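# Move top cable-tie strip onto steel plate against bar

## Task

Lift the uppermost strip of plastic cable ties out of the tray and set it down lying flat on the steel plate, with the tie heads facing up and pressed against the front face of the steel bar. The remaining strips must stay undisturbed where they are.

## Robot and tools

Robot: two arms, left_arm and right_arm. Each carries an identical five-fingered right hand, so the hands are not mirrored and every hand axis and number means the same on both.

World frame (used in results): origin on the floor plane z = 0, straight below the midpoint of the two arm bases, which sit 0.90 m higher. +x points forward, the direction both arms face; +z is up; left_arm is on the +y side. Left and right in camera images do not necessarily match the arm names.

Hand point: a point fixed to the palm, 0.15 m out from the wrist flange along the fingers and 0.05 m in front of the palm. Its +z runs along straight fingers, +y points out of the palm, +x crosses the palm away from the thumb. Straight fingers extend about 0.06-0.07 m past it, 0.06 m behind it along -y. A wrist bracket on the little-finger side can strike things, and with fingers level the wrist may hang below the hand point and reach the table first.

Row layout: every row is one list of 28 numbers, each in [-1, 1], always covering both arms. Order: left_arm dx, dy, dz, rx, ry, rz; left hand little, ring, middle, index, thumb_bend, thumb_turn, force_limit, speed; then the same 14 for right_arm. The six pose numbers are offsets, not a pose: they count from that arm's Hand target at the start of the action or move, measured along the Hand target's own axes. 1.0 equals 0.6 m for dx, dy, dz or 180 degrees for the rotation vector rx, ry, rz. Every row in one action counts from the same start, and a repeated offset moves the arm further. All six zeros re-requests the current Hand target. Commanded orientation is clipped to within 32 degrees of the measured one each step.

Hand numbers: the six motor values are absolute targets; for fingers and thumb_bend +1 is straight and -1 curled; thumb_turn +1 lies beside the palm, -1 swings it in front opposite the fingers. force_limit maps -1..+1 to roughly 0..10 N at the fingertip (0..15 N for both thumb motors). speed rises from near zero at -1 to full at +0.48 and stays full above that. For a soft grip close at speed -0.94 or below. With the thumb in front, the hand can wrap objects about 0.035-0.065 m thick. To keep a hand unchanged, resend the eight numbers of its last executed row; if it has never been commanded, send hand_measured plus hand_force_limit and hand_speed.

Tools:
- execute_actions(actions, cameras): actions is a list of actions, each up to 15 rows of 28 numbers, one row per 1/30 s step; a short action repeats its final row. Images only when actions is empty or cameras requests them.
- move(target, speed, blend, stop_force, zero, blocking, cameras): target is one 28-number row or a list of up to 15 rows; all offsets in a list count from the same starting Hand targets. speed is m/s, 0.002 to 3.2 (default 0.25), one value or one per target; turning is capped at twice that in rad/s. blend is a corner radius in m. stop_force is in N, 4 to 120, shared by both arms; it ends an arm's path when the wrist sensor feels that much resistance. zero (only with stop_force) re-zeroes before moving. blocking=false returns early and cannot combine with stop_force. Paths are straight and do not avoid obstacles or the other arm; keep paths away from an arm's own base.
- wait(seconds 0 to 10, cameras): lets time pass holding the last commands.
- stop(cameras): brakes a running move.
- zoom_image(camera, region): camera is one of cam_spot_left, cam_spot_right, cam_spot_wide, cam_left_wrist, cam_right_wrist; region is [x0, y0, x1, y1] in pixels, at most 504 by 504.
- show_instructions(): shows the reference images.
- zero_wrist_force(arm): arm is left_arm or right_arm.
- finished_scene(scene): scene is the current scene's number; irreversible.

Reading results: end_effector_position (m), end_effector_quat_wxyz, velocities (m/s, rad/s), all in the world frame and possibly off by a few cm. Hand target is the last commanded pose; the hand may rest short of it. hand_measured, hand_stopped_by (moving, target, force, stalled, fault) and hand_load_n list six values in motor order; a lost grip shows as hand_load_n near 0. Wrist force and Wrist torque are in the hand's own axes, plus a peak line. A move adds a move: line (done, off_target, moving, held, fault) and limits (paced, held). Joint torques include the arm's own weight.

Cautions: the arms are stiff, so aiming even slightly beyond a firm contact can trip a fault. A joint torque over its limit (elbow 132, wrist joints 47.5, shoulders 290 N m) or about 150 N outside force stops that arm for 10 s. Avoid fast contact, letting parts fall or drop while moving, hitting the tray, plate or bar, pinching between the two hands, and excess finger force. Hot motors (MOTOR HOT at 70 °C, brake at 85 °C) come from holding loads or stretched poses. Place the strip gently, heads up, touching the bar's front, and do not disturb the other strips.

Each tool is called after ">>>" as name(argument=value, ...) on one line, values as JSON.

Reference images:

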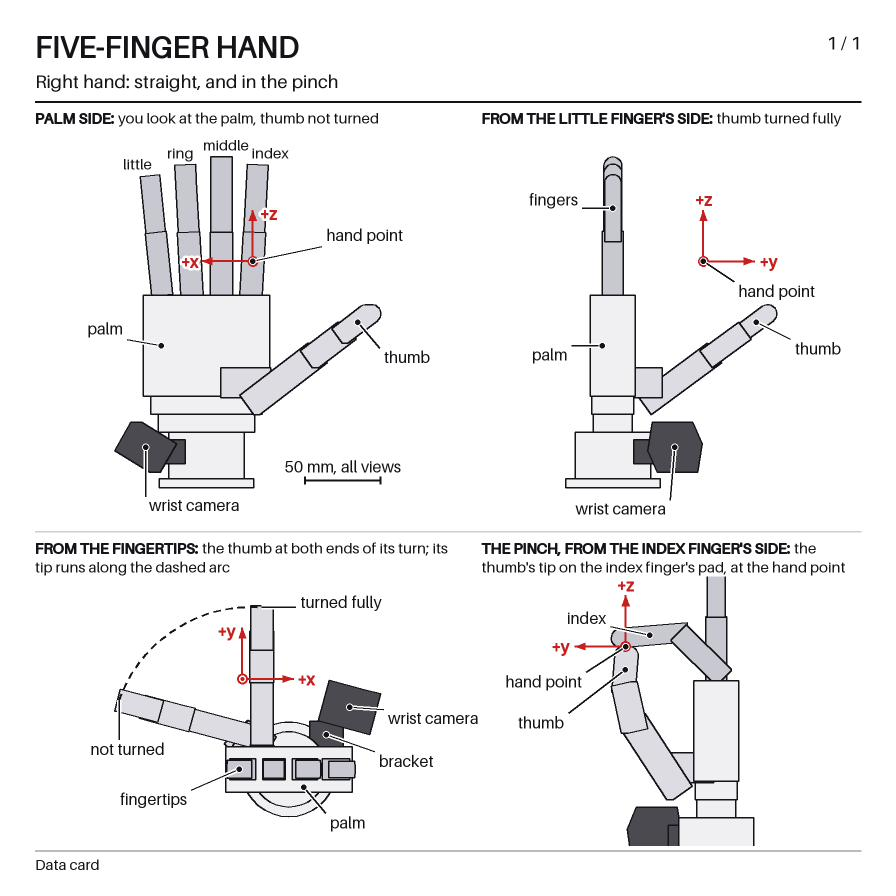

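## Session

>>> execute_actions(actions=[])

Scene clock: 0.00 s.
left_arm: end_effector_position=(+0.4295, +0.6766, +1.1194) hand_measured=(+1.000, +1.000, +1.000, +1.000, +1.000, +1.000) hand_load_n=(+0.0, +0.0, +0.0, +0.0, +0.0, +0.0) hand_stopped_by=(target, target, target, target, target, target) hand_force_limit=0.00 hand_speed=-0.80 end_effector_quat_wxyz=(+0.000, +0.000, +1.000, +0.000) | right_arm: end_effector_position=(+0.4295, -0.4234, +1.1194) hand_measured=(+1.000, +1.000, +1.000, +1.000, +1.000, +1.000) hand_load_n=(+0.0, +0.0, +0.0, +0.0, +0.0, +0.0) hand_stopped_by=(target, target, target, target, target, target) hand_force_limit=0.00 hand_speed=-0.80 end_effector_quat_wxyz=(+0.000, +0.000, +1.000, +0.000)
Joint positions: left_arm=[-0.281 -1.567 2.134 1.004 1.571 -1.851] | right_arm=[-0.28 -1.567 2.134 1.004 1.571 -1.851]
Joint velocities: within noise
Joint torques (N m): no reading
Wrist force (N): no reading
Wrist torque (N m): no reading
Wrist force, peak (N): no reading
Hand target: left_arm +0.4295, +0.6766, +1.1194; +0.000, +0.000, +1.000, +0.000 | right_arm +0.4295, -0.4234, +1.1194; +0.000, +0.000, +1.000, +0.000

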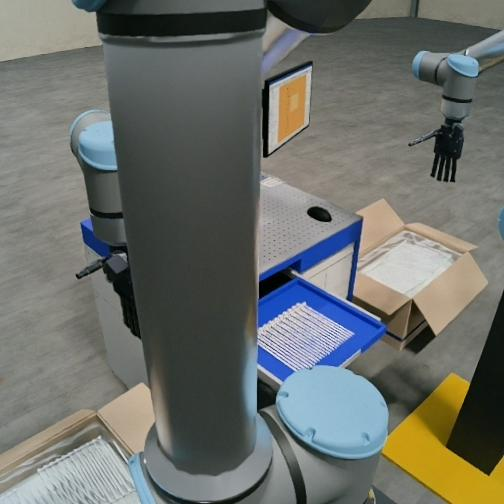

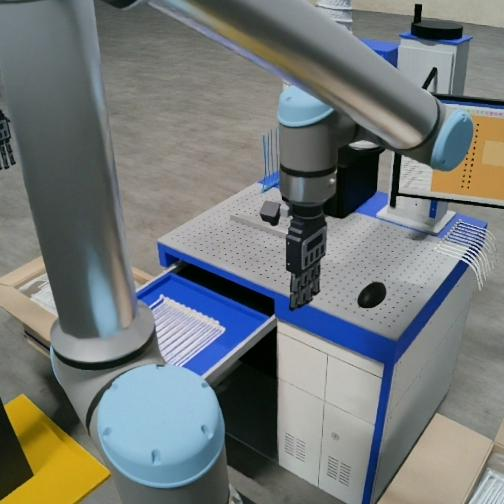

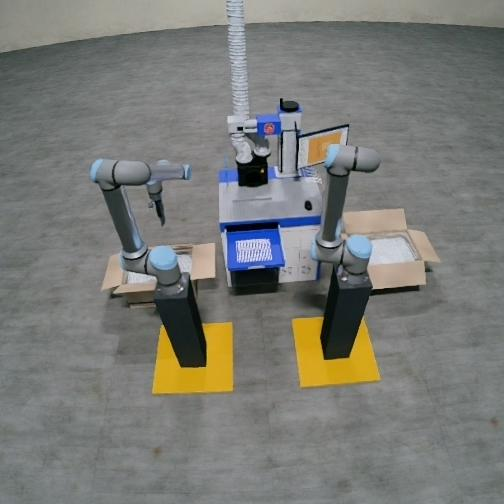

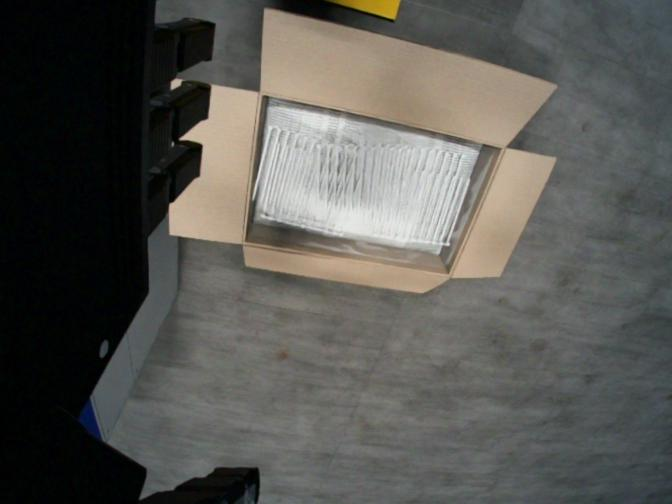

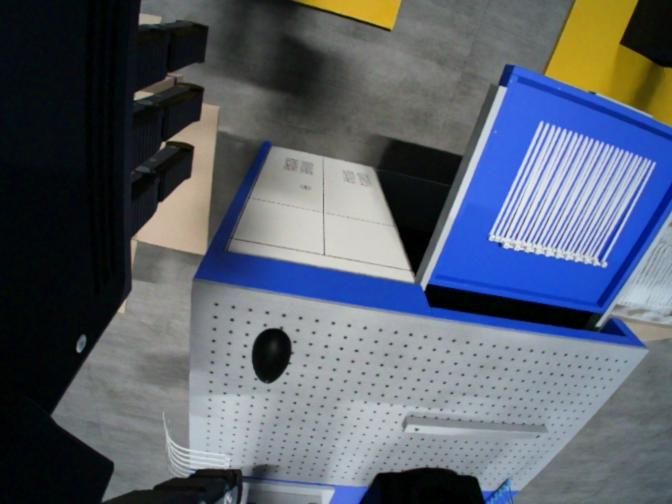

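>>> zoom_image(camera="cam_right_wrist", region=[470, 100, 670, 300])

>>> zoom_image(camera="cam_right_wrist", region=[380, 380, 580, 504])

Scaled by 2.520 from the camera's 672x504 image, which has a finer 960x720 frame.

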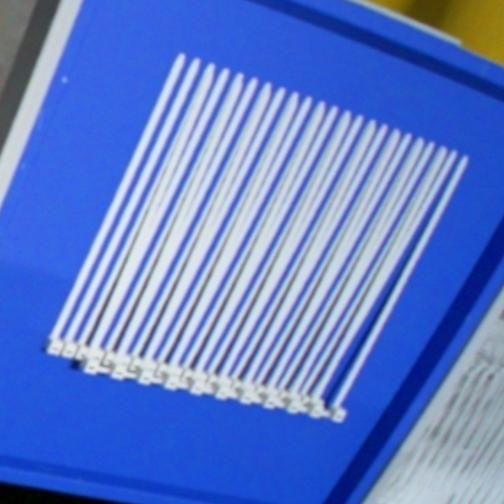

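Scaled by 2.520 from the camera's 672x504 image, which has a finer 960x720 frame.

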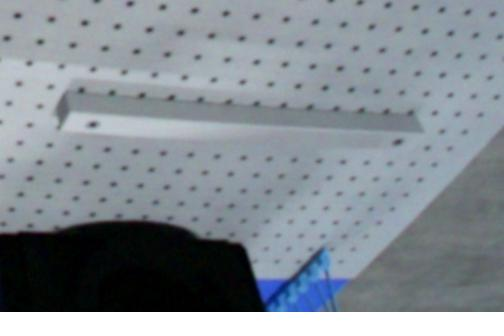

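>>> move(target=[[-0.2258,-0.6277,0.2823,0.2596,-0.2596,0.4496,1,1,1,1,1,1,0,-0.8,-0.2333,0.7973,0.4,0.2597,-0.2597,-0.4497,-1,-1,0,0,0.2,-1,-0.4,-0.3],[-0.2258,-0.6277,0.5323,0.2596,-0.2596,0.4496,1,1,1,1,1,1,0,-0.8,-0.2333,0.7973,0.5667,0.2597,-0.2597,-0.4497,-1,-1,0,0,0.2,-1,-0.4,-0.3]], speed=0.35, blend=[0.05,0], cameras=["cam_left_wrist","cam_right_wrist"])

Scene clock: 33.80 s.
left_arm: end_effector_position=(+0.5651, +0.2999, +0.8001) hand_measured=(+1.000, +1.000, +1.000, +1.000, +1.000, +1.000) hand_load_n=(+0.0, +0.0, +0.0, +0.0, +0.0, +0.0) hand_stopped_by=(target, target, target, target, target, target) hand_force_limit=0.00 hand_speed=-0.80 end_effector_quat_wxyz=(+0.354, +0.612, +0.612, -0.354) | right_arm: end_effector_position=(+0.5695, +0.0550, +0.7794) hand_measured=(-1.000, -1.000, +0.000, +0.000, +0.200, -1.000) hand_load_n=(+0.0, +0.0, +0.0, +0.0, +0.0, +0.0) hand_stopped_by=(target, target, target, target, target, target) hand_force_limit=-0.40 hand_speed=-0.30 end_effector_quat_wxyz=(-0.354, +0.612, -0.612, +0.354)
Joint positions: left_arm=[-0.359 -0.801 2.106 -0.281 2.517 -0.644] | right_arm=[0.742 -0.83 1.807 -0.313 2.196 -2.712]
Joint torques (N m): left_arm=[-17.91 -52.31 5.17 2.19 1.22 1.99] | right_arm=[-17.34 -75.8 -28.38 2.69 3.04 -2.69]
Wrist force (N): left_arm=[2.6 -0.1 -1.9] | right_arm=[-0.2 1.3 -1.3]
Wrist torque (N m): left_arm=[0.14 -0.23 0.12] | right_arm=[0.16 0.10 0.01]
Wrist force, peak (N): left_arm=[5.2 0.6 -0.3] | right_arm=[0.0 2.8 -0.3]
Hand target: left_arm +0.5650, +0.2999, +0.8000; +0.354, +0.612, +0.612, -0.354 | right_arm +0.5695, +0.0549, +0.7794; -0.354, +0.612, -0.612, +0.354
Off the commanded pose: left_arm 0.000 m, 0 deg | right_arm 0.000 m, 0 deg.
move: done
camera_calibration:
cam_left_wrist: T_world_to_cam=[[0.970866, 0.161327, -0.177178, -0.454687], [0.173042, 0.0394516, 0.984124, -0.900434], [0.165756, -0.986112, 0.0103858, 0.306727], [0, 0, 0, 1]] pos_world=[0.546411, 0.411344, 0.802393]
cam_right_wrist: T_world_to_cam=[[-0.50903, -0.251903, -0.823064, 0.941872], [-0.537054, 0.840208, 0.0749946, 0.205581], [0.672653, 0.480204, -0.562976, 0.142326], [0, 0, 0, 1]] pos_world=[0.494113, -0.00381606, 0.839929]
Images, in order (width x height): cam_left_wrist 672x504, cam_right_wrist 672x504.

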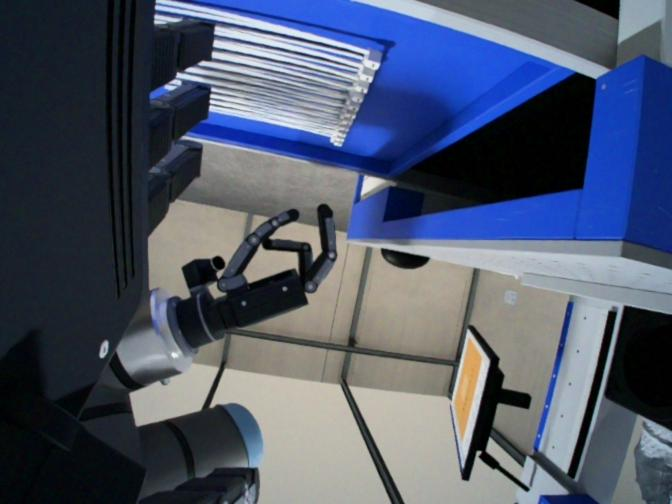

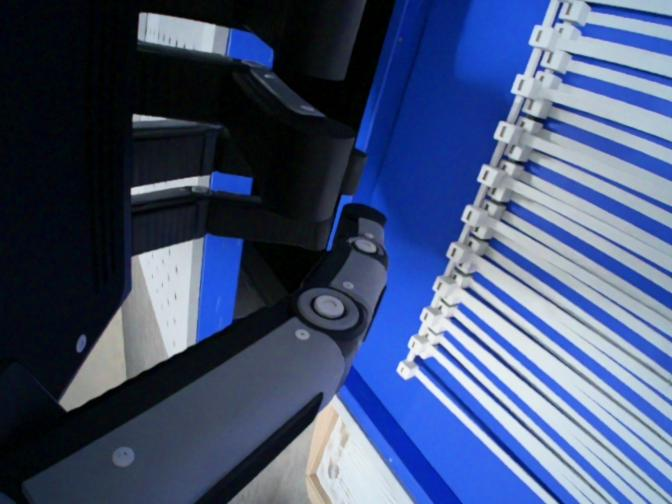

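>>> zoom_image(camera="cam_right_wrist", region=[380, 0, 620, 200])

>>> zoom_image(camera="cam_right_wrist", region=[380, 190, 620, 390])

>>> zoom_image(camera="cam_left_wrist", region=[260, 20, 430, 160])

Scaled by 2.100 from the camera's 672x504 image, which has a finer 960x720 frame.

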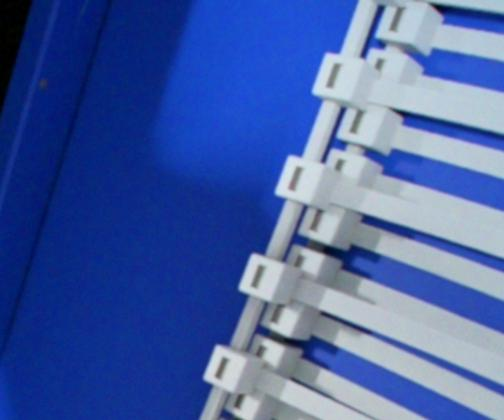

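Scaled by 2.100 from the camera's 672x504 image, which has a finer 960x720 frame.

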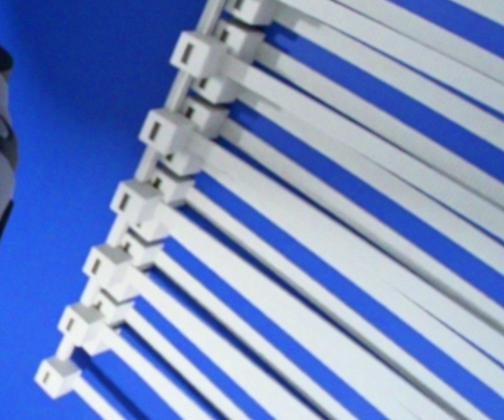

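Scaled by 2.965 from the camera's 672x504 image, which has a finer 960x720 frame.

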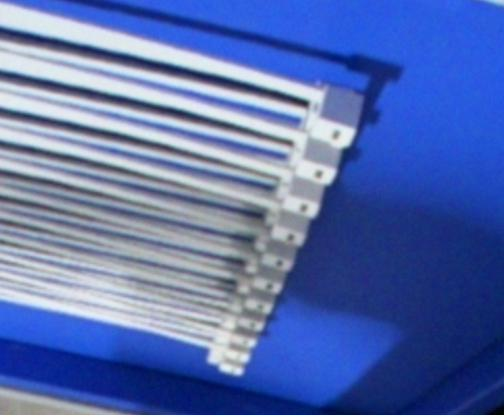

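>>> move(target=[0,0,0,0,0,0,1,1,1,1,1,1,0,-0.8,-0.0163,0.0832,0.1039,0,-0.0144,-0.0083,-1,-1,0,0,0.2,-1,-0.4,-0.3], speed=0.2, cameras=["cam_left_wrist","cam_right_wrist"])

Scene clock: 86.53 s.
left_arm: end_effector_position=(+0.5650, +0.2999, +0.8000) hand_measured=(+1.000, +1.000, +1.000, +1.000, +1.000, +1.000) hand_load_n=(+0.0, +0.0, +0.0, +0.0, -0.5, +0.0) hand_stopped_by=(target, target, target, target, target, target) hand_force_limit=0.00 hand_speed=-0.80 end_effector_quat_wxyz=(+0.354, +0.612, +0.612, -0.354) | right_arm: end_effector_position=(+0.5987, +0.0647, +0.7050) hand_measured=(-1.000, -1.000, +0.000, +0.000, +0.200, -1.000) hand_load_n=(+0.0, +0.0, +0.0, +0.0, +0.0, +0.0) hand_stopped_by=(target, target, target, target, target, target) hand_force_limit=-0.40 hand_speed=-0.30 end_effector_quat_wxyz=(-0.363, +0.628, -0.596, +0.344)
Joint positions: left_arm=[-0.359 -0.801 2.107 -0.281 2.517 -0.643] | right_arm=[0.711 -0.716 1.765 -0.419 2.129 -2.773]
Joint torques (N m): left_arm=[-16.71 -51.18 4.91 -0.52 4.5 2.36] | right_arm=[20.24 -76.67 -10.87 2.48 1.84 2.53]
Wrist force (N): left_arm=[2.4 0.1 -1.4] | right_arm=[-0.4 1.5 -1.0]
Wrist torque (N m): left_arm=[0.16 -0.20 0.11] | right_arm=[0.16 0.14 0.03]
Wrist force, peak (N): left_arm=[3.0 -0.3 -1.6] | right_arm=[-0.4 -0.3 -3.2]
Hand target: left_arm +0.5650, +0.2999, +0.8000; +0.354, +0.612, +0.612, -0.354 | right_arm +0.5985, +0.0647, +0.7050; -0.363, +0.628, -0.596, +0.344
Off the commanded pose: left_arm 0.000 m, 0 deg | right_arm 0.000 m, 0 deg.
move: done
camera_calibration:
cam_left_wrist: T_world_to_cam=[[0.970884, 0.161132, -0.177257, -0.454474], [0.173127, 0.0394302, 0.98411, -0.900345], [0.165561, -0.986145, 0.0103857, 0.306865], [0, 0, 0, 1]] pos_world=[0.546311, 0.411344, 0.802293]
cam_right_wrist: T_world_to_cam=[[-0.495192, -0.278022, -0.823097, 0.891466], [-0.580006, 0.811156, 0.0749545, 0.246292], [0.646821, 0.514518, -0.562932, 0.0894003], [0, 0, 0, 1]] pos_world=[0.526471, 0.00206819, 0.765629]
Images, in order (width x height): cam_left_wrist 672x504, cam_right_wrist 672x504.

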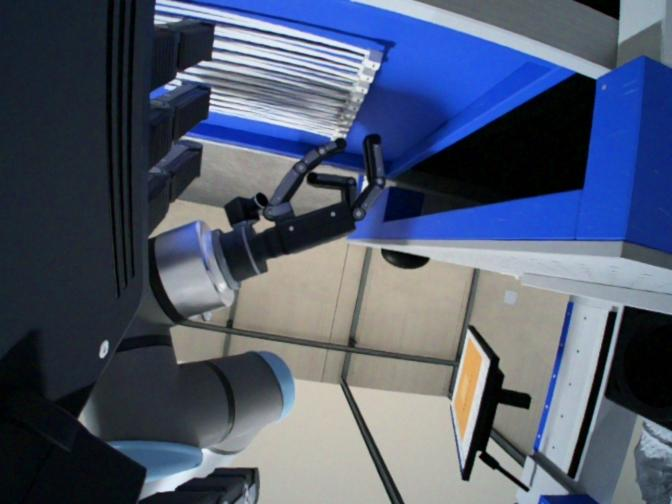

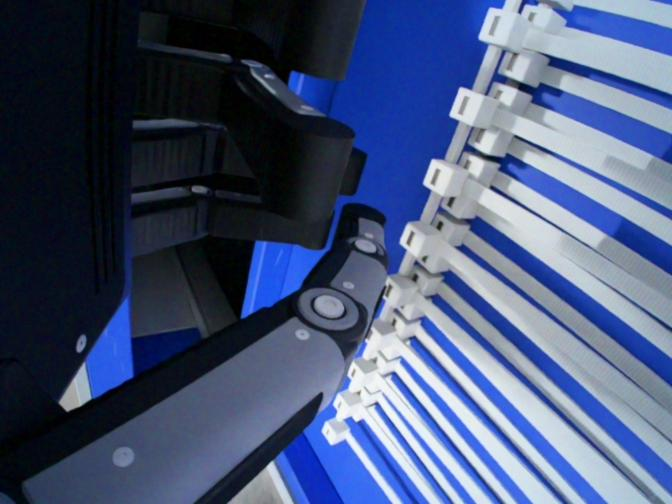

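>>> move(target=[[0,0,0,0,0,0,1,1,1,1,1,1,0,-0.8,-0.0016,0.0101,-0.0075,0,0,0,-1,-1,0,0,0.2,-1,-0.4,-0.3],[0,0,0,0,0,0,1,1,1,1,1,1,0,-0.8,-0.0016,0.0469,0.0138,0,0,0,-1,-1,0,0,0.2,-1,-0.4,-0.3]], speed=0.03, stop_force=8, cameras=["cam_left_wrist","cam_right_wrist"])

>>> zoom_image(camera="cam_left_wrist", region=[270, 30, 430, 190])

Scene clock: 113.83 s.
left_arm: end_effector_position=(+0.5650, +0.2999, +0.8000) hand_measured=(+1.000, +1.000, +1.000, +1.000, +1.000, +1.000) hand_load_n=(+0.0, +0.0, +0.0, +0.0, +0.0, +0.0) hand_stopped_by=(target, target, target, target, target, target) hand_force_limit=0.00 hand_speed=-0.80 end_effector_quat_wxyz=(+0.354, +0.612, +0.612, -0.354) | right_arm: end_effector_position=(+0.5916, +0.0653, +0.6765) hand_measured=(-1.000, -1.000, +0.000, +0.000, +0.200, -1.000) hand_load_n=(+0.5, -0.5, +0.0, +0.0, -0.5, +0.0) hand_stopped_by=(target, target, target, target, target, target) hand_force_limit=-0.40 hand_speed=-0.30 end_effector_quat_wxyz=(-0.363, +0.628, -0.596, +0.344)
Joint positions: left_arm=[-0.359 -0.801 2.107 -0.281 2.517 -0.643] | right_arm=[0.718 -0.677 1.763 -0.453 2.135 -2.768]
Joint torques (N m): left_arm=[-17.93 -51.81 4.63 -0.37 4.53 1.87] | right_arm=[-17.46 -102.02 -9.34 4.53 -1.23 -2.65]
Wrist force (N): left_arm=[2.2 -0.1 -1.4] | right_arm=[-0.6 1.3 -1.2]
Wrist torque (N m): left_arm=[0.11 -0.20 0.09] | right_arm=[0.16 0.18 -0.03]
Wrist force, peak (N): left_arm=[3.0 0.3 -1.6] | right_arm=[-0.6 1.7 -1.2]
Hand target: left_arm +0.5650, +0.2999, +0.8000; +0.354, +0.612, +0.612, -0.354 | right_arm +0.5916, +0.0653, +0.6765; -0.363, +0.628, -0.596, +0.344
Off the commanded pose: left_arm 0.000 m, 0 deg | right_arm 0.000 m, 0 deg.
move: done
camera_calibration:
cam_left_wrist: T_world_to_cam=[[0.970884, 0.161132, -0.177257, -0.454474], [0.173127, 0.0394302, 0.98411, -0.900345], [0.165561, -0.986145, 0.0103857, 0.306865], [0, 0, 0, 1]] pos_world=[0.546311, 0.411344, 0.802293]
cam_right_wrist: T_world_to_cam=[[-0.495245, -0.278164, -0.823017, 0.864546], [-0.580168, 0.811036, 0.074998, 0.243883], [0.646635, 0.514631, -0.563044, 0.0777622], [0, 0, 0, 1]] pos_world=[0.519372, 0.00266897, 0.737029]
Images, in order (width x height): cam_left_wrist 672x504, cam_right_wrist 672x504.

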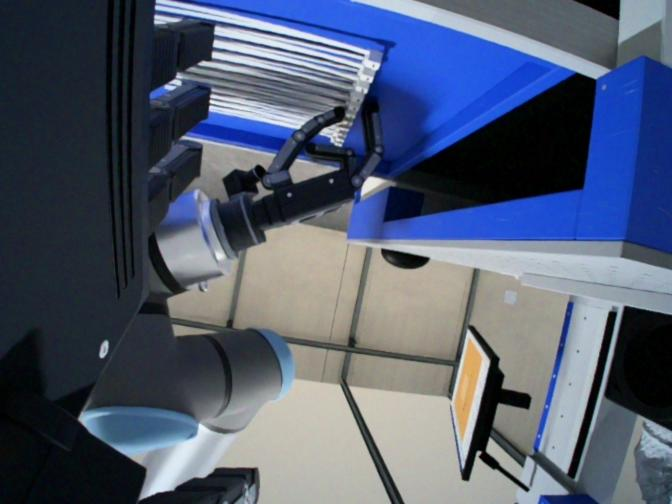

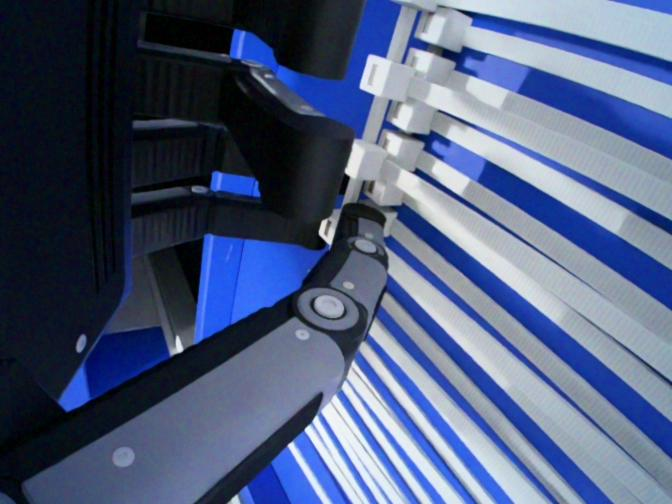

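Scaled by 3.150 from the camera's 672x504 image, which has a finer 960x720 frame.

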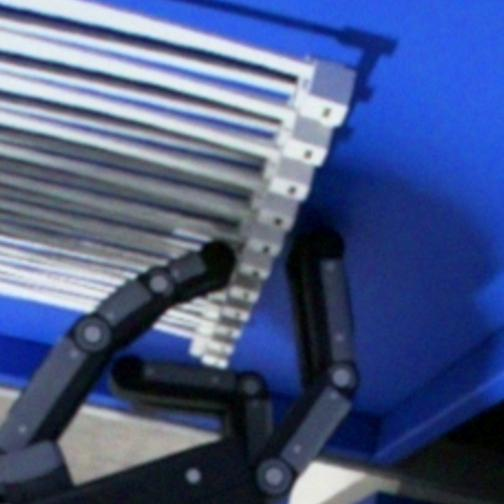

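>>> execute_actions(actions=[[[0,0,0,0,0,0,1,1,1,1,1,1,0,-0.8,0,-0.0012,-0.0007,0,0,0,-1,-1,0,0,0.2,-1,-0.4,-0.3]],[[0,0,0,0,0,0,1,1,1,1,1,1,0,-0.8,0,0,0,0,0,0,-1,-1,-0.6,-0.6,0.2,-1,-0.4,-0.85]],[[0,0,0,0,0,0,1,1,1,1,1,1,0,-0.8,0,0,0,0,0,0,-1,-1,-0.6,-0.6,0.2,-1,-0.4,-0.85]],[[0,0,0,0,0,0,1,1,1,1,1,1,0,-0.8,0,0,0,0,0,0,-1,-1,-0.6,-0.6,0.2,-1,-0.4,-0.85]]], cameras=["cam_left_wrist","cam_right_wrist"])

>>> zoom_image(camera="cam_left_wrist", region=[270, 30, 430, 190])

Scene clock: 124.57 s.
left_arm: end_effector_position=(+0.5650, +0.2999, +0.8000) hand_measured=(+1.000, +1.000, +1.000, +1.000, +1.000, +1.000) hand_load_n=(+0.0, +0.0, -0.5, +0.0, +0.0, +0.0) hand_stopped_by=(target, target, target, target, target, target) hand_force_limit=0.00 hand_speed=-0.80 end_effector_quat_wxyz=(+0.354, +0.612, +0.612, -0.354) | right_arm: end_effector_position=(+0.5916, +0.0653, +0.6773) hand_measured=(-1.000, -1.000, -0.108, -0.136, +0.200, -1.000) hand_load_n=(-0.5, +0.0, +2.5, +1.5, +2.0, -0.5) hand_stopped_by=(target, target, force, force, target, target) hand_force_limit=-0.40 hand_speed=-0.85 end_effector_quat_wxyz=(-0.363, +0.628, -0.596, +0.344)
Joint positions: left_arm=[-0.359 -0.801 2.107 -0.281 2.517 -0.643] | right_arm=[0.718 -0.678 1.763 -0.453 2.135 -2.768]
Joint torques (N m): left_arm=[-17.4 -52.96 4.73 -0.27 4.39 1.01] | right_arm=[-11.61 -63.25 -27.53 -2.93 0.72 -0.88]
Wrist force (N): left_arm=[2.0 -0.1 -2.0] | right_arm=[-0.4 0.7 -1.1]
Wrist torque (N m): left_arm=[0.14 -0.14 0.08] | right_arm=[0.07 0.14 -0.02]
Wrist force, peak (N): left_arm=[2.4 0.3 -2.2] | right_arm=[-0.2 1.6 -1.3]
Hand target: left_arm +0.5650, +0.2999, +0.8000; +0.354, +0.612, +0.612, -0.354 | right_arm +0.5916, +0.0653, +0.6773; -0.363, +0.628, -0.596, +0.344
Off the commanded pose: left_arm 0.000 m, 0 deg | right_arm 0.000 m, 0 deg.
camera_calibration:
cam_left_wrist: T_world_to_cam=[[0.970884, 0.161132, -0.177257, -0.454474], [0.173127, 0.0394302, 0.98411, -0.900345], [0.165561, -0.986145, 0.0103857, 0.306865], [0, 0, 0, 1]] pos_world=[0.546311, 0.411344, 0.802293]
cam_right_wrist: T_world_to_cam=[[-0.495263, -0.27818, -0.823001, 0.865202], [-0.580117, 0.811077, 0.0749514, 0.24383], [0.646668, 0.514557, -0.563073, 0.0782178], [0, 0, 0, 1]] pos_world=[0.519372, 0.00266876, 0.737829]
Images, in order (width x height): cam_left_wrist 672x504, cam_right_wrist 672x504.

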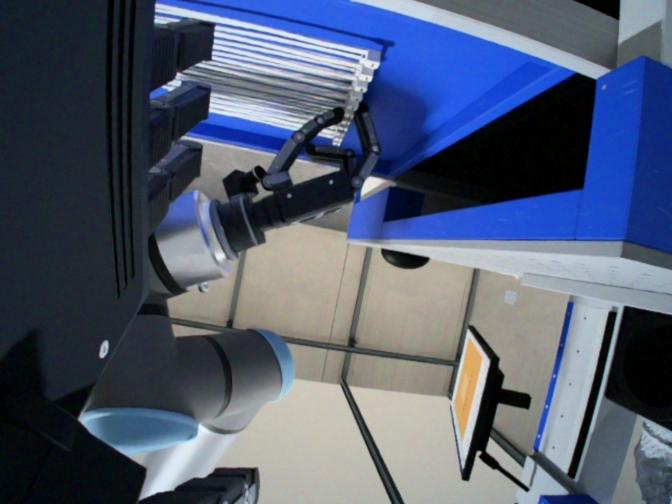

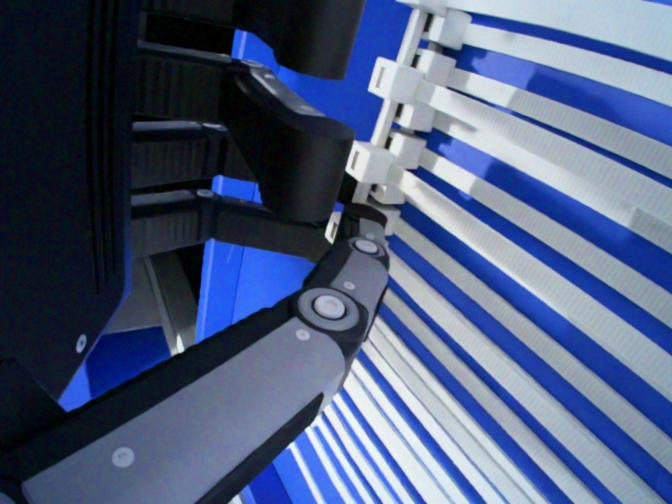

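Scaled by 3.150 from the camera's 672x504 image, which has a finer 960x720 frame.

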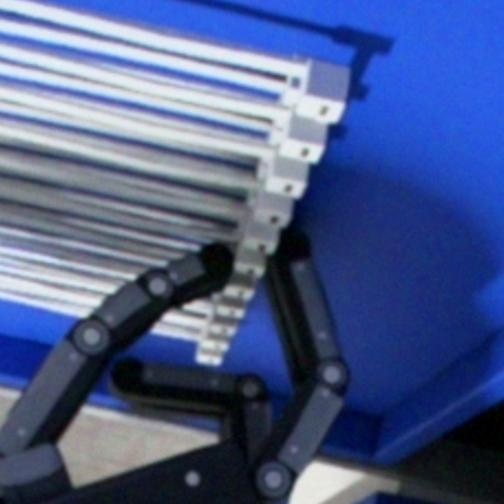

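>>> move(target=[0,0,0,0,0,0,1,1,1,1,1,1,0,-0.8,0,-0.0289,-0.0167,0,0,0,-1,-1,-0.6,-0.6,0.2,-1,-0.4,-0.85], speed=0.03, cameras=["cam_left_wrist","cam_right_wrist"])

>>> zoom_image(camera="cam_left_wrist", region=[270, 30, 430, 190])

Scene clock: 129.70 s.
left_arm: end_effector_position=(+0.5650, +0.2999, +0.8000) hand_measured=(+1.000, +1.000, +1.000, +1.000, +1.000, +1.000) hand_load_n=(+0.0, +0.0, +0.0, +0.0, +0.0, +0.0) hand_stopped_by=(target, target, target, target, target, target) hand_force_limit=0.00 hand_speed=-0.80 end_effector_quat_wxyz=(+0.354, +0.612, +0.612, -0.354) | right_arm: end_effector_position=(+0.5916, +0.0653, +0.6975) hand_measured=(-1.000, -1.000, -0.108, -0.136, +0.200, -1.000) hand_load_n=(+0.5, +0.0, +2.0, +1.0, +2.0, +0.0) hand_stopped_by=(target, target, force, force, target, target) hand_force_limit=-0.40 hand_speed=-0.85 end_effector_quat_wxyz=(-0.363, +0.628, -0.596, +0.344)
Joint positions: left_arm=[-0.359 -0.801 2.107 -0.281 2.517 -0.643] | right_arm=[0.718 -0.708 1.77 -0.429 2.135 -2.768]
Joint torques (N m): left_arm=[-16.17 -50 4.23 -0.47 4.06 0.67] | right_arm=[2.39 -63.03 -16.1 -1.72 2.16 1.3]
Wrist force (N): left_arm=[2.0 0.2 -1.8] | right_arm=[-0.2 1.3 -0.9]
Wrist torque (N m): left_arm=[0.18 -0.15 0.10] | right_arm=[0.13 0.11 0.00]
Wrist force, peak (N): left_arm=[2.7 0.2 -1.9] | right_arm=[-0.4 1.7 -1.4]
Hand target: left_arm +0.5650, +0.2999, +0.8000; +0.354, +0.612, +0.612, -0.354 | right_arm +0.5916, +0.0653, +0.6973; -0.363, +0.628, -0.596, +0.344
Off the commanded pose: left_arm 0.000 m, 0 deg | right_arm 0.000 m, 0 deg.
move: done
camera_calibration:
cam_left_wrist: T_world_to_cam=[[0.970884, 0.161132, -0.177257, -0.454474], [0.173127, 0.0394302, 0.98411, -0.900345], [0.165561, -0.986145, 0.0103857, 0.306865], [0, 0, 0, 1]] pos_world=[0.546311, 0.411344, 0.802293]
cam_right_wrist: T_world_to_cam=[[-0.495332, -0.278199, -0.822953, 0.881908], [-0.580098, 0.81109, 0.0749697, 0.242285], [0.646632, 0.514528, -0.563141, 0.0897182], [0, 0, 0, 1]] pos_world=[0.519372, 0.00266872, 0.758129]
Images, in order (width x height): cam_left_wrist 672x504, cam_right_wrist 672x504.

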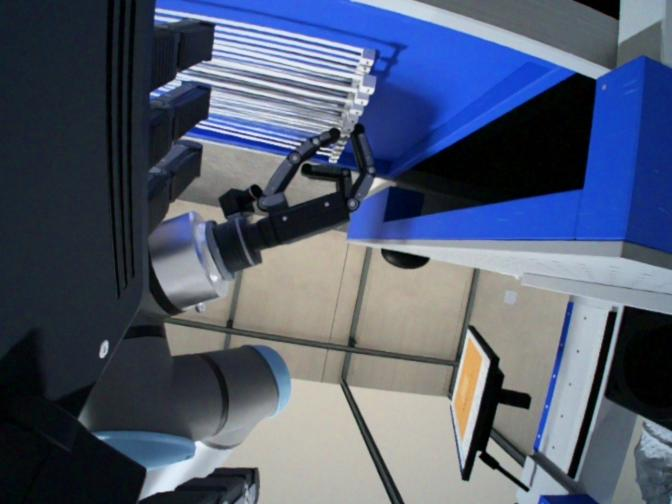

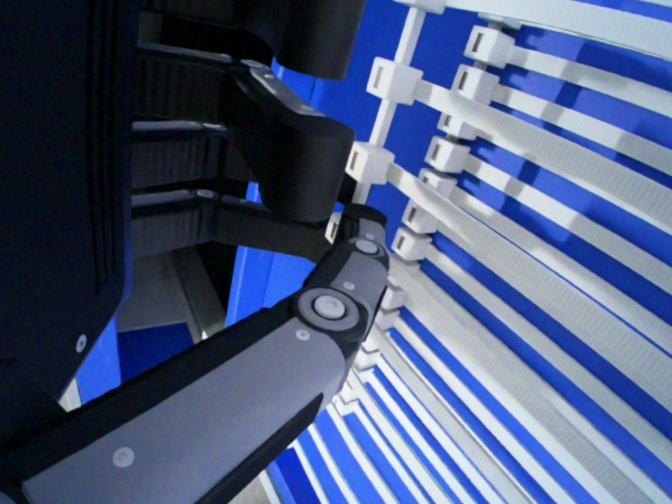

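Scaled by 3.150 from the camera's 672x504 image, which has a finer 960x720 frame.

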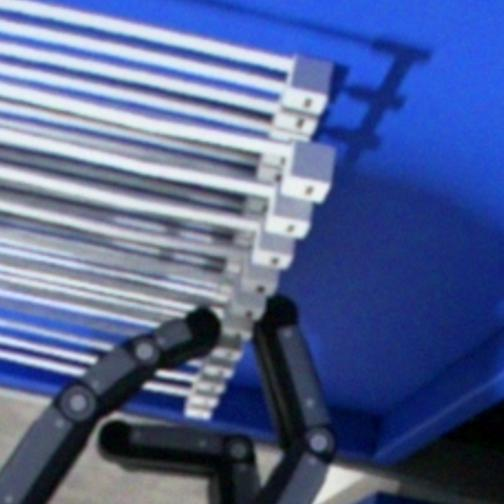

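>>> move(target=[[-0.2165,0,-0.125,0,0,0,1,1,1,1,1,1,0,-0.8,0,-0.3031,-0.175,0,0,0,-1,-1,-0.6,-0.6,0.2,-1,-0.4,-0.85],[-0.2248,0.4917,-0.1106,0,0,0,1,1,1,1,1,1,0,-0.8,0.0935,-0.4741,0.1221,0,0,0,-1,-1,-0.6,-0.6,0.2,-1,-0.4,-0.85],[-0.1527,0.4917,-0.0689,0,0,0,1,1,1,1,1,1,0,-0.8,0.0935,-0.4741,0.1221,0,0,0,-1,-1,-0.6,-0.6,0.2,-1,-0.4,-0.85]], speed=[0.12,0.2,0.15], blend=[0.03,0.01,0], cameras=["cam_left_wrist","cam_right_wrist"])

Scene clock: 151.93 s.
left_arm: end_effector_position=(+0.8600, +0.2900, +0.9000) hand_measured=(+1.000, +1.000, +1.000, +1.000, +1.000, +1.000) hand_load_n=(+0.0, +0.0, +0.0, +0.0, +0.0, +0.0) hand_stopped_by=(target, target, target, target, target, target) hand_force_limit=0.00 hand_speed=-0.80 end_effector_quat_wxyz=(+0.354, +0.612, +0.612, -0.354) | right_arm: end_effector_position=(+0.7999, +0.0201, +0.9071) hand_measured=(-1.000, -1.000, -0.108, -0.136, +0.200, -1.000) hand_load_n=(+0.0, +0.0, +2.0, +1.5, +2.0, +0.0) hand_stopped_by=(target, target, force, force, target, target) hand_force_limit=-0.40 hand_speed=-0.85 end_effector_quat_wxyz=(-0.363, +0.628, -0.596, +0.344)
Joint positions: left_arm=[-0.236 -0.655 1.436 0.405 2.572 -0.448] | right_arm=[0.503 -0.866 1.534 -0.098 1.957 -2.905]
Joint torques (N m): left_arm=[-18.68 -117.45 -38.31 6.93 -1.51 -2.12] | right_arm=[19.49 -104.37 -26.09 -3.54 2.83 3.08]
Wrist force (N): left_arm=[1.6 -0.3 -1.3] | right_arm=[-0.5 1.4 -0.7]
Wrist torque (N m): left_arm=[0.10 -0.10 0.02] | right_arm=[0.15 0.14 0.10]
Wrist force, peak (N): left_arm=[3.8 -0.1 -0.4] | right_arm=[-0.6 2.7 -0.2]
Hand target: left_arm +0.8600, +0.2899, +0.9000; +0.354, +0.612, +0.612, -0.354 | right_arm +0.7998, +0.0201, +0.9071; -0.363, +0.628, -0.596, +0.344
Off the commanded pose: left_arm 0.000 m, 0 deg | right_arm 0.000 m, 0 deg.
move: done
camera_calibration:
cam_left_wrist: T_world_to_cam=[[0.970865, 0.161128, -0.177367, -0.721448], [0.173236, 0.0394477, 0.98409, -1.04942], [0.165561, -0.986145, 0.0103851, 0.247126], [0, 0, 0, 1]] pos_world=[0.841311, 0.401344, 0.902193]
cam_right_wrist: T_world_to_cam=[[-0.49528, -0.278157, -0.822999, 1.14501], [-0.580102, 0.811086, 0.0749749, 0.384065], [0.646668, 0.514557, -0.563074, 0.0962257], [0, 0, 0, 1]] pos_world=[0.727672, -0.0425313, 0.967729]
Images, in order (width x height): cam_left_wrist 672x504, cam_right_wrist 672x504.

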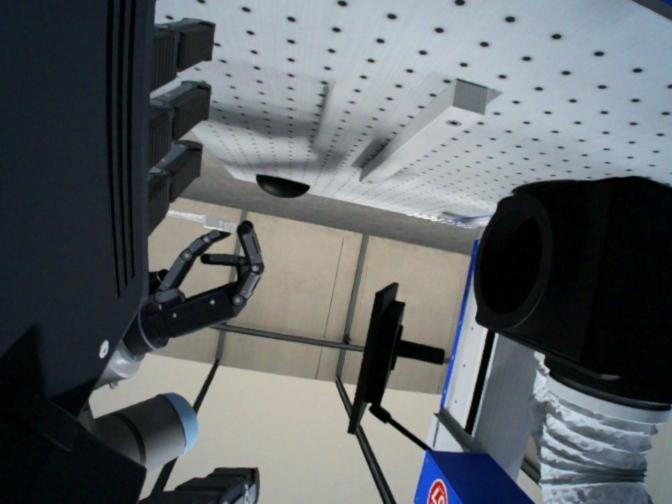

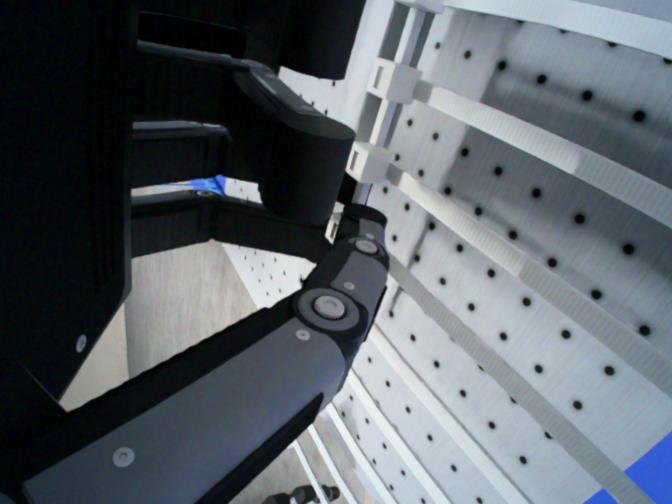

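>>> zoom_image(camera="cam_left_wrist", region=[350, 60, 510, 200])

Scaled by 3.150 from the camera's 672x504 image, which has a finer 960x720 frame.

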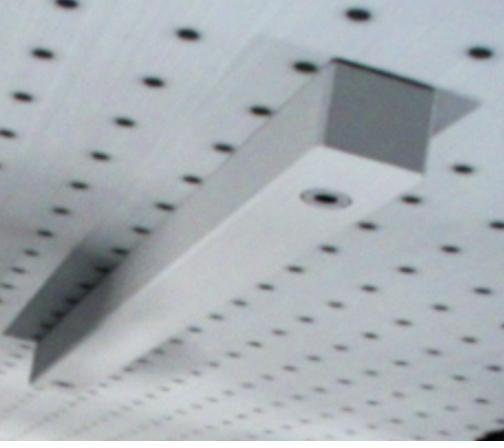

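>>> move(target=[0,0,0,0,0,0,1,1,1,1,1,1,0,-0.8,-0.0105,0.0488,0.1726,0,0.00745,0.0043,-1,-1,-0.6,-0.6,0.2,-1,-0.4,-0.85], speed=0.15, cameras=["cam_left_wrist","cam_right_wrist"])

>>> zoom_image(camera="cam_left_wrist", region=[240, 40, 500, 300])

Scene clock: 169.57 s.
left_arm: end_effector_position=(+0.8600, +0.2899, +0.9000) hand_measured=(+1.000, +1.000, +1.000, +1.000, +1.000, +1.000) hand_load_n=(+0.0, +0.0, +0.0, +0.0, +0.0, +0.0) hand_stopped_by=(target, target, target, target, target, target) hand_force_limit=0.00 hand_speed=-0.80 end_effector_quat_wxyz=(+0.354, +0.612, +0.612, -0.354) | right_arm: end_effector_position=(+0.8746, +0.0302, +0.8300) hand_measured=(-1.000, -1.000, -0.108, -0.136, +0.200, -1.000) hand_load_n=(+0.0, +0.0, +2.5, +1.5, +2.0, +0.0) hand_stopped_by=(target, target, force, force, target, target) hand_force_limit=-0.40 hand_speed=-0.85 end_effector_quat_wxyz=(-0.358, +0.620, -0.604, +0.349)
Joint positions: left_arm=[-0.236 -0.655 1.436 0.405 2.572 -0.448] | right_arm=[0.477 -0.7 1.379 -0.109 1.959 -2.904]
Joint torques (N m): left_arm=[-20.22 -119.98 -39.47 7.09 -2.1 1.17] | right_arm=[18.75 -94.73 -29.86 3.87 2.11 2.43]
Wrist force (N): left_arm=[1.8 0.2 -1.3] | right_arm=[-0.1 1.6 -1.0]
Wrist torque (N m): left_arm=[0.17 -0.13 0.05] | right_arm=[0.19 0.06 0.03]
Wrist force, peak (N): left_arm=[2.3 0.2 -1.8] | right_arm=[-0.5 0.9 -2.7]
Hand target: left_arm +0.8600, +0.2899, +0.9000; +0.354, +0.612, +0.612, -0.354 | right_arm +0.8745, +0.0304, +0.8300; -0.358, +0.620, -0.604, +0.349
Off the commanded pose: left_arm 0.000 m, 0 deg | right_arm 0.000 m, 0 deg.
move: done
camera_calibration:
cam_left_wrist: T_world_to_cam=[[0.970884, 0.161132, -0.177257, -0.721548], [0.173127, 0.0394302, 0.98411, -1.04943], [0.165561, -0.986145, 0.0103857, 0.247124], [0, 0, 0, 1]] pos_world=[0.841311, 0.401344, 0.902293]
cam_right_wrist: T_world_to_cam=[[-0.502625, -0.264597, -0.823017, 1.12742], [-0.557851, 0.826549, 0.0749526, 0.40509], [0.660432, 0.496794, -0.56305, -0.0122507], [0, 0, 0, 1]] pos_world=[0.800742, -0.030428, 0.890629]
Images, in order (width x height): cam_left_wrist 672x504, cam_right_wrist 672x504.

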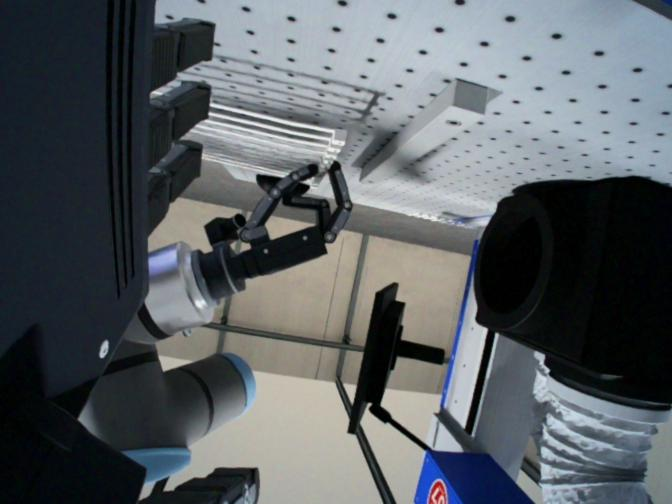

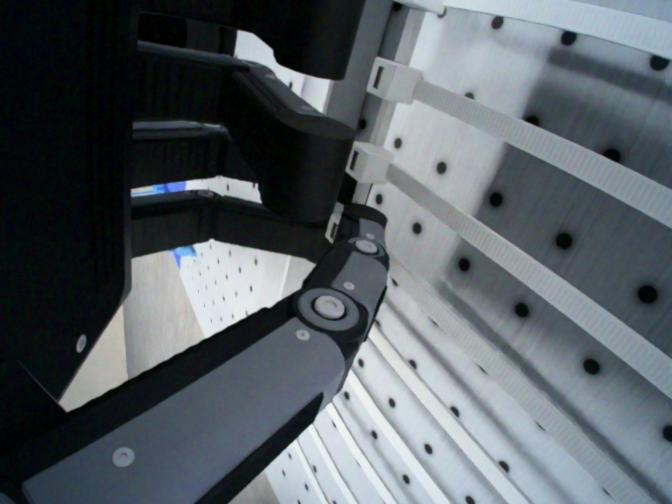

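Scaled by 1.938 from the camera's 672x504 image, which has a finer 960x720 frame.

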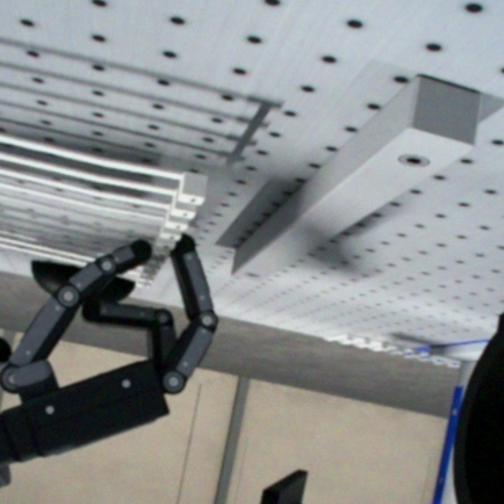

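>>> move(target=[[0,0,0,0,0,0,1,1,1,1,1,1,0,-0.8,0,0.0375,0.0217,0,0,0,-1,-1,-0.6,-0.6,0.2,-1,-0.4,-0.85],[0,0,0,0,0,0,1,1,1,1,1,1,0,-0.8,0,0.0476,0.0275,0,0,0,-1,-1,-0.6,-0.6,0.2,-1,-0.4,-0.85]], speed=[0.03,0.02], stop_force=4.5, cameras=["cam_left_wrist","cam_right_wrist"])

>>> zoom_image(camera="cam_left_wrist", region=[240, 40, 500, 300])

Scene clock: 181.63 s.
left_arm: end_effector_position=(+0.8600, +0.2899, +0.9000) hand_measured=(+1.000, +1.000, +1.000, +1.000, +1.000, +1.000) hand_load_n=(+0.0, +0.0, +0.0, +0.0, +0.0, +0.0) hand_stopped_by=(target, target, target, target, target, target) hand_force_limit=0.00 hand_speed=-0.80 end_effector_quat_wxyz=(+0.354, +0.612, +0.612, -0.354) | right_arm: end_effector_position=(+0.8745, +0.0304, +0.7998) hand_measured=(-1.000, -1.000, -0.108, -0.136, +0.200, -1.000) hand_load_n=(+0.0, +0.0, +1.5, +1.0, +1.5, +1.0) hand_stopped_by=(target, target, force, force, target, target) hand_force_limit=-0.40 hand_speed=-0.85 end_effector_quat_wxyz=(-0.358, +0.620, -0.604, +0.349)
Joint positions: left_arm=[-0.236 -0.655 1.436 0.405 2.572 -0.448] | right_arm=[0.477 -0.668 1.381 -0.143 1.958 -2.904]
Joint torques (N m): left_arm=[-16.98 -117.99 -39.86 7.04 -1.72 0.82] | right_arm=[10.92 -110.35 -29.87 4.33 -1.27 -1.3]
Wrist force (N): left_arm=[2.0 -0.2 -1.2] | right_arm=[0.0 -1.2 -3.4]
Wrist torque (N m): left_arm=[0.10 -0.17 0.05] | right_arm=[0.41 0.10 -0.02]
Wrist force, peak (N): left_arm=[2.3 -0.4 -2.1] | right_arm=[1.8 -16.3 -9.6]
Hand target: left_arm +0.8600, +0.2899, +0.9000; +0.354, +0.612, +0.612, -0.354 | right_arm +0.8745, +0.0304, +0.7998; -0.358, +0.620, -0.604, +0.349 (not the last commanded pose)
Off the commanded pose: left_arm 0.000 m, 0 deg | right_arm 0.003 m, 0 deg.
move: contact (right_arm); path passed 1 of 2 targets
camera_calibration:
cam_left_wrist: T_world_to_cam=[[0.970884, 0.161132, -0.177257, -0.721548], [0.173127, 0.0394302, 0.98411, -1.04943], [0.165561, -0.986145, 0.0103857, 0.247124], [0, 0, 0, 1]] pos_world=[0.841311, 0.401344, 0.902293]
cam_right_wrist: T_world_to_cam=[[-0.502568, -0.264714, -0.823014, 1.10249], [-0.558008, 0.826446, 0.0749265, 0.40736], [0.660342, 0.496904, -0.563058, -0.0291566], [0, 0, 0, 1]] pos_world=[0.800642, -0.0303273, 0.860429]
Images, in order (width x height): cam_left_wrist 672x504, cam_right_wrist 672x504.

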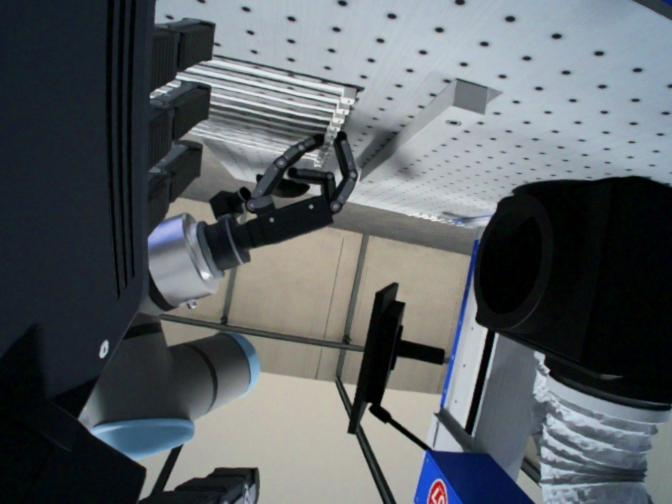

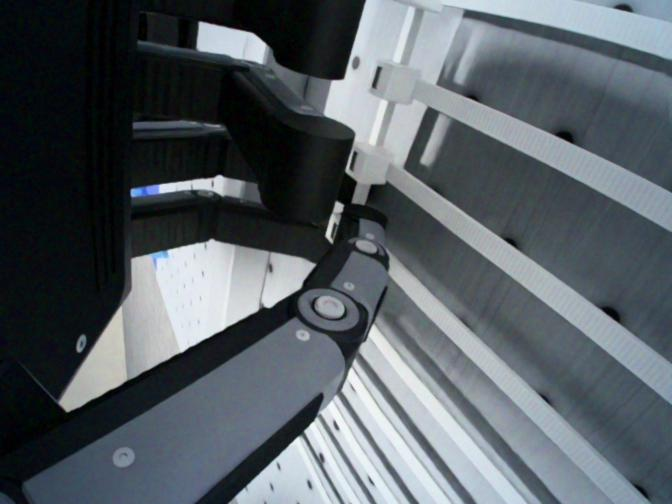

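Scaled by 1.938 from the camera's 672x504 image, which has a finer 960x720 frame.

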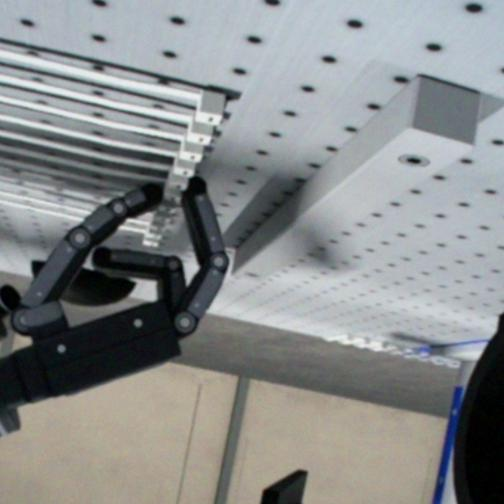

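>>> execute_actions(actions=[[[0,0,0,0,0,0,1,1,1,1,1,1,0,-0.8,0,-0.0029,-0.0017,0,0,0,-1,-1,-0.6,-0.6,0.2,-1,-0.4,-0.85]],[[0,0,0,0,0,0,1,1,1,1,1,1,0,-0.8,0,0,0,0,0,0,-1,-1,0.02,0.02,0.2,-1,-0.4,-0.7]],[[0,0,0,0,0,0,1,1,1,1,1,1,0,-0.8,0,0,0,0,0,0,-1,-1,0.02,0.02,0.2,-1,-0.4,-0.7]]], cameras=["cam_left_wrist","cam_right_wrist"])

>>> zoom_image(camera="cam_left_wrist", region=[240, 40, 500, 300])

Scene clock: 189.13 s.
left_arm: end_effector_position=(+0.8600, +0.2899, +0.9000) hand_measured=(+1.000, +1.000, +1.000, +1.000, +1.000, +1.000) hand_load_n=(+0.0, +0.0, +0.0, +0.0, +0.0, +0.0) hand_stopped_by=(target, target, target, target, target, target) hand_force_limit=0.00 hand_speed=-0.80 end_effector_quat_wxyz=(+0.354, +0.612, +0.612, -0.354) | right_arm: end_effector_position=(+0.8745, +0.0304, +0.8019) hand_measured=(-1.000, -1.000, +0.020, +0.020, +0.200, -1.000) hand_load_n=(+0.0, +0.0, +0.0, +0.0, +0.0, +0.0) hand_stopped_by=(target, target, target, target, target, target) hand_force_limit=-0.40 hand_speed=-0.70 end_effector_quat_wxyz=(-0.358, +0.620, -0.604, +0.349)
Joint positions: left_arm=[-0.236 -0.655 1.436 0.405 2.572 -0.448] | right_arm=[0.477 -0.67 1.381 -0.141 1.958 -2.904]
Joint torques (N m): left_arm=[-18.52 -117.08 -39.41 7.11 -1.96 0.84] | right_arm=[16.44 -75.91 -40.33 -3.39 -0.18 0.06]
Wrist force (N): left_arm=[1.6 -0.3 -1.7] | right_arm=[-0.1 2.3 -1.7]
Wrist torque (N m): left_arm=[0.13 -0.09 0.03] | right_arm=[0.35 0.09 0.06]
Wrist force, peak (N): left_arm=[2.6 0.1 -1.7] | right_arm=[0.2 -2.1 -4.3]
Hand target: left_arm +0.8600, +0.2899, +0.9000; +0.354, +0.612, +0.612, -0.354 | right_arm +0.8745, +0.0304, +0.8019; -0.358, +0.620, -0.604, +0.349
Off the commanded pose: left_arm 0.000 m, 0 deg | right_arm 0.000 m, 0 deg.
camera_calibration:
cam_left_wrist: T_world_to_cam=[[0.970884, 0.161132, -0.177257, -0.721548], [0.173127, 0.0394302, 0.98411, -1.04943], [0.165561, -0.986145, 0.0103857, 0.247124], [0, 0, 0, 1]] pos_world=[0.841311, 0.401344, 0.902293]
cam_right_wrist: T_world_to_cam=[[-0.502568, -0.264714, -0.823014, 1.10414], [-0.558008, 0.826446, 0.0749265, 0.40721], [0.660342, 0.496904, -0.563058, -0.0280305], [0, 0, 0, 1]] pos_world=[0.800642, -0.0303273, 0.862429]
Images, in order (width x height): cam_left_wrist 672x504, cam_right_wrist 672x504.

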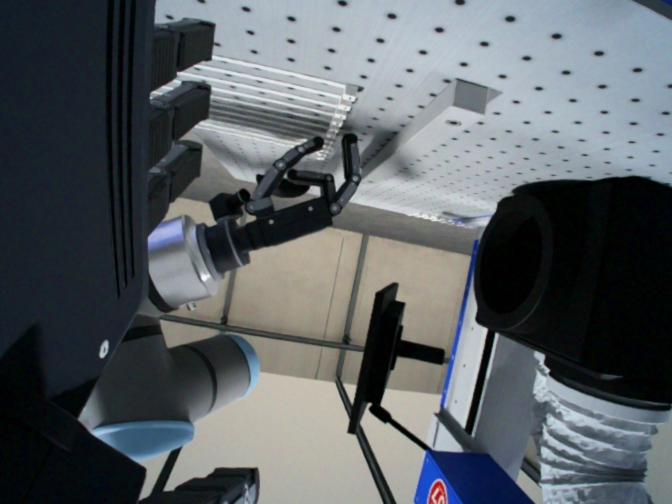

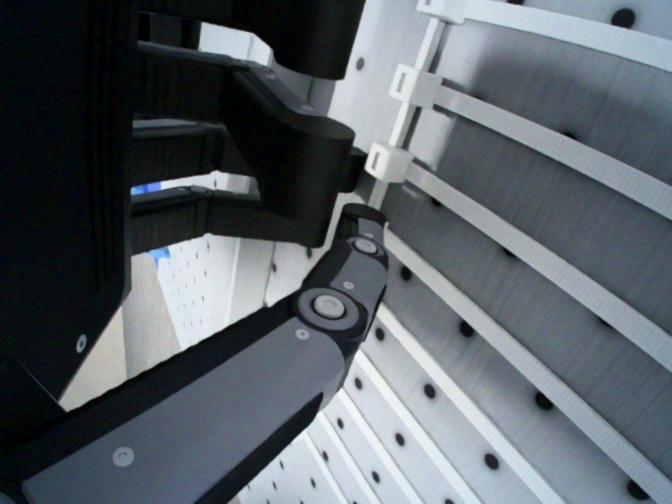

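Scaled by 1.938 from the camera's 672x504 image, which has a finer 960x720 frame.

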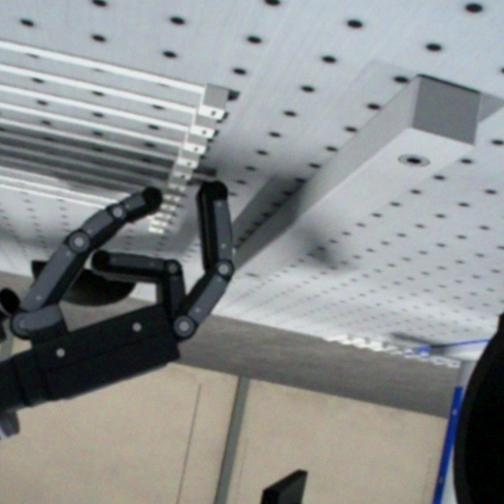

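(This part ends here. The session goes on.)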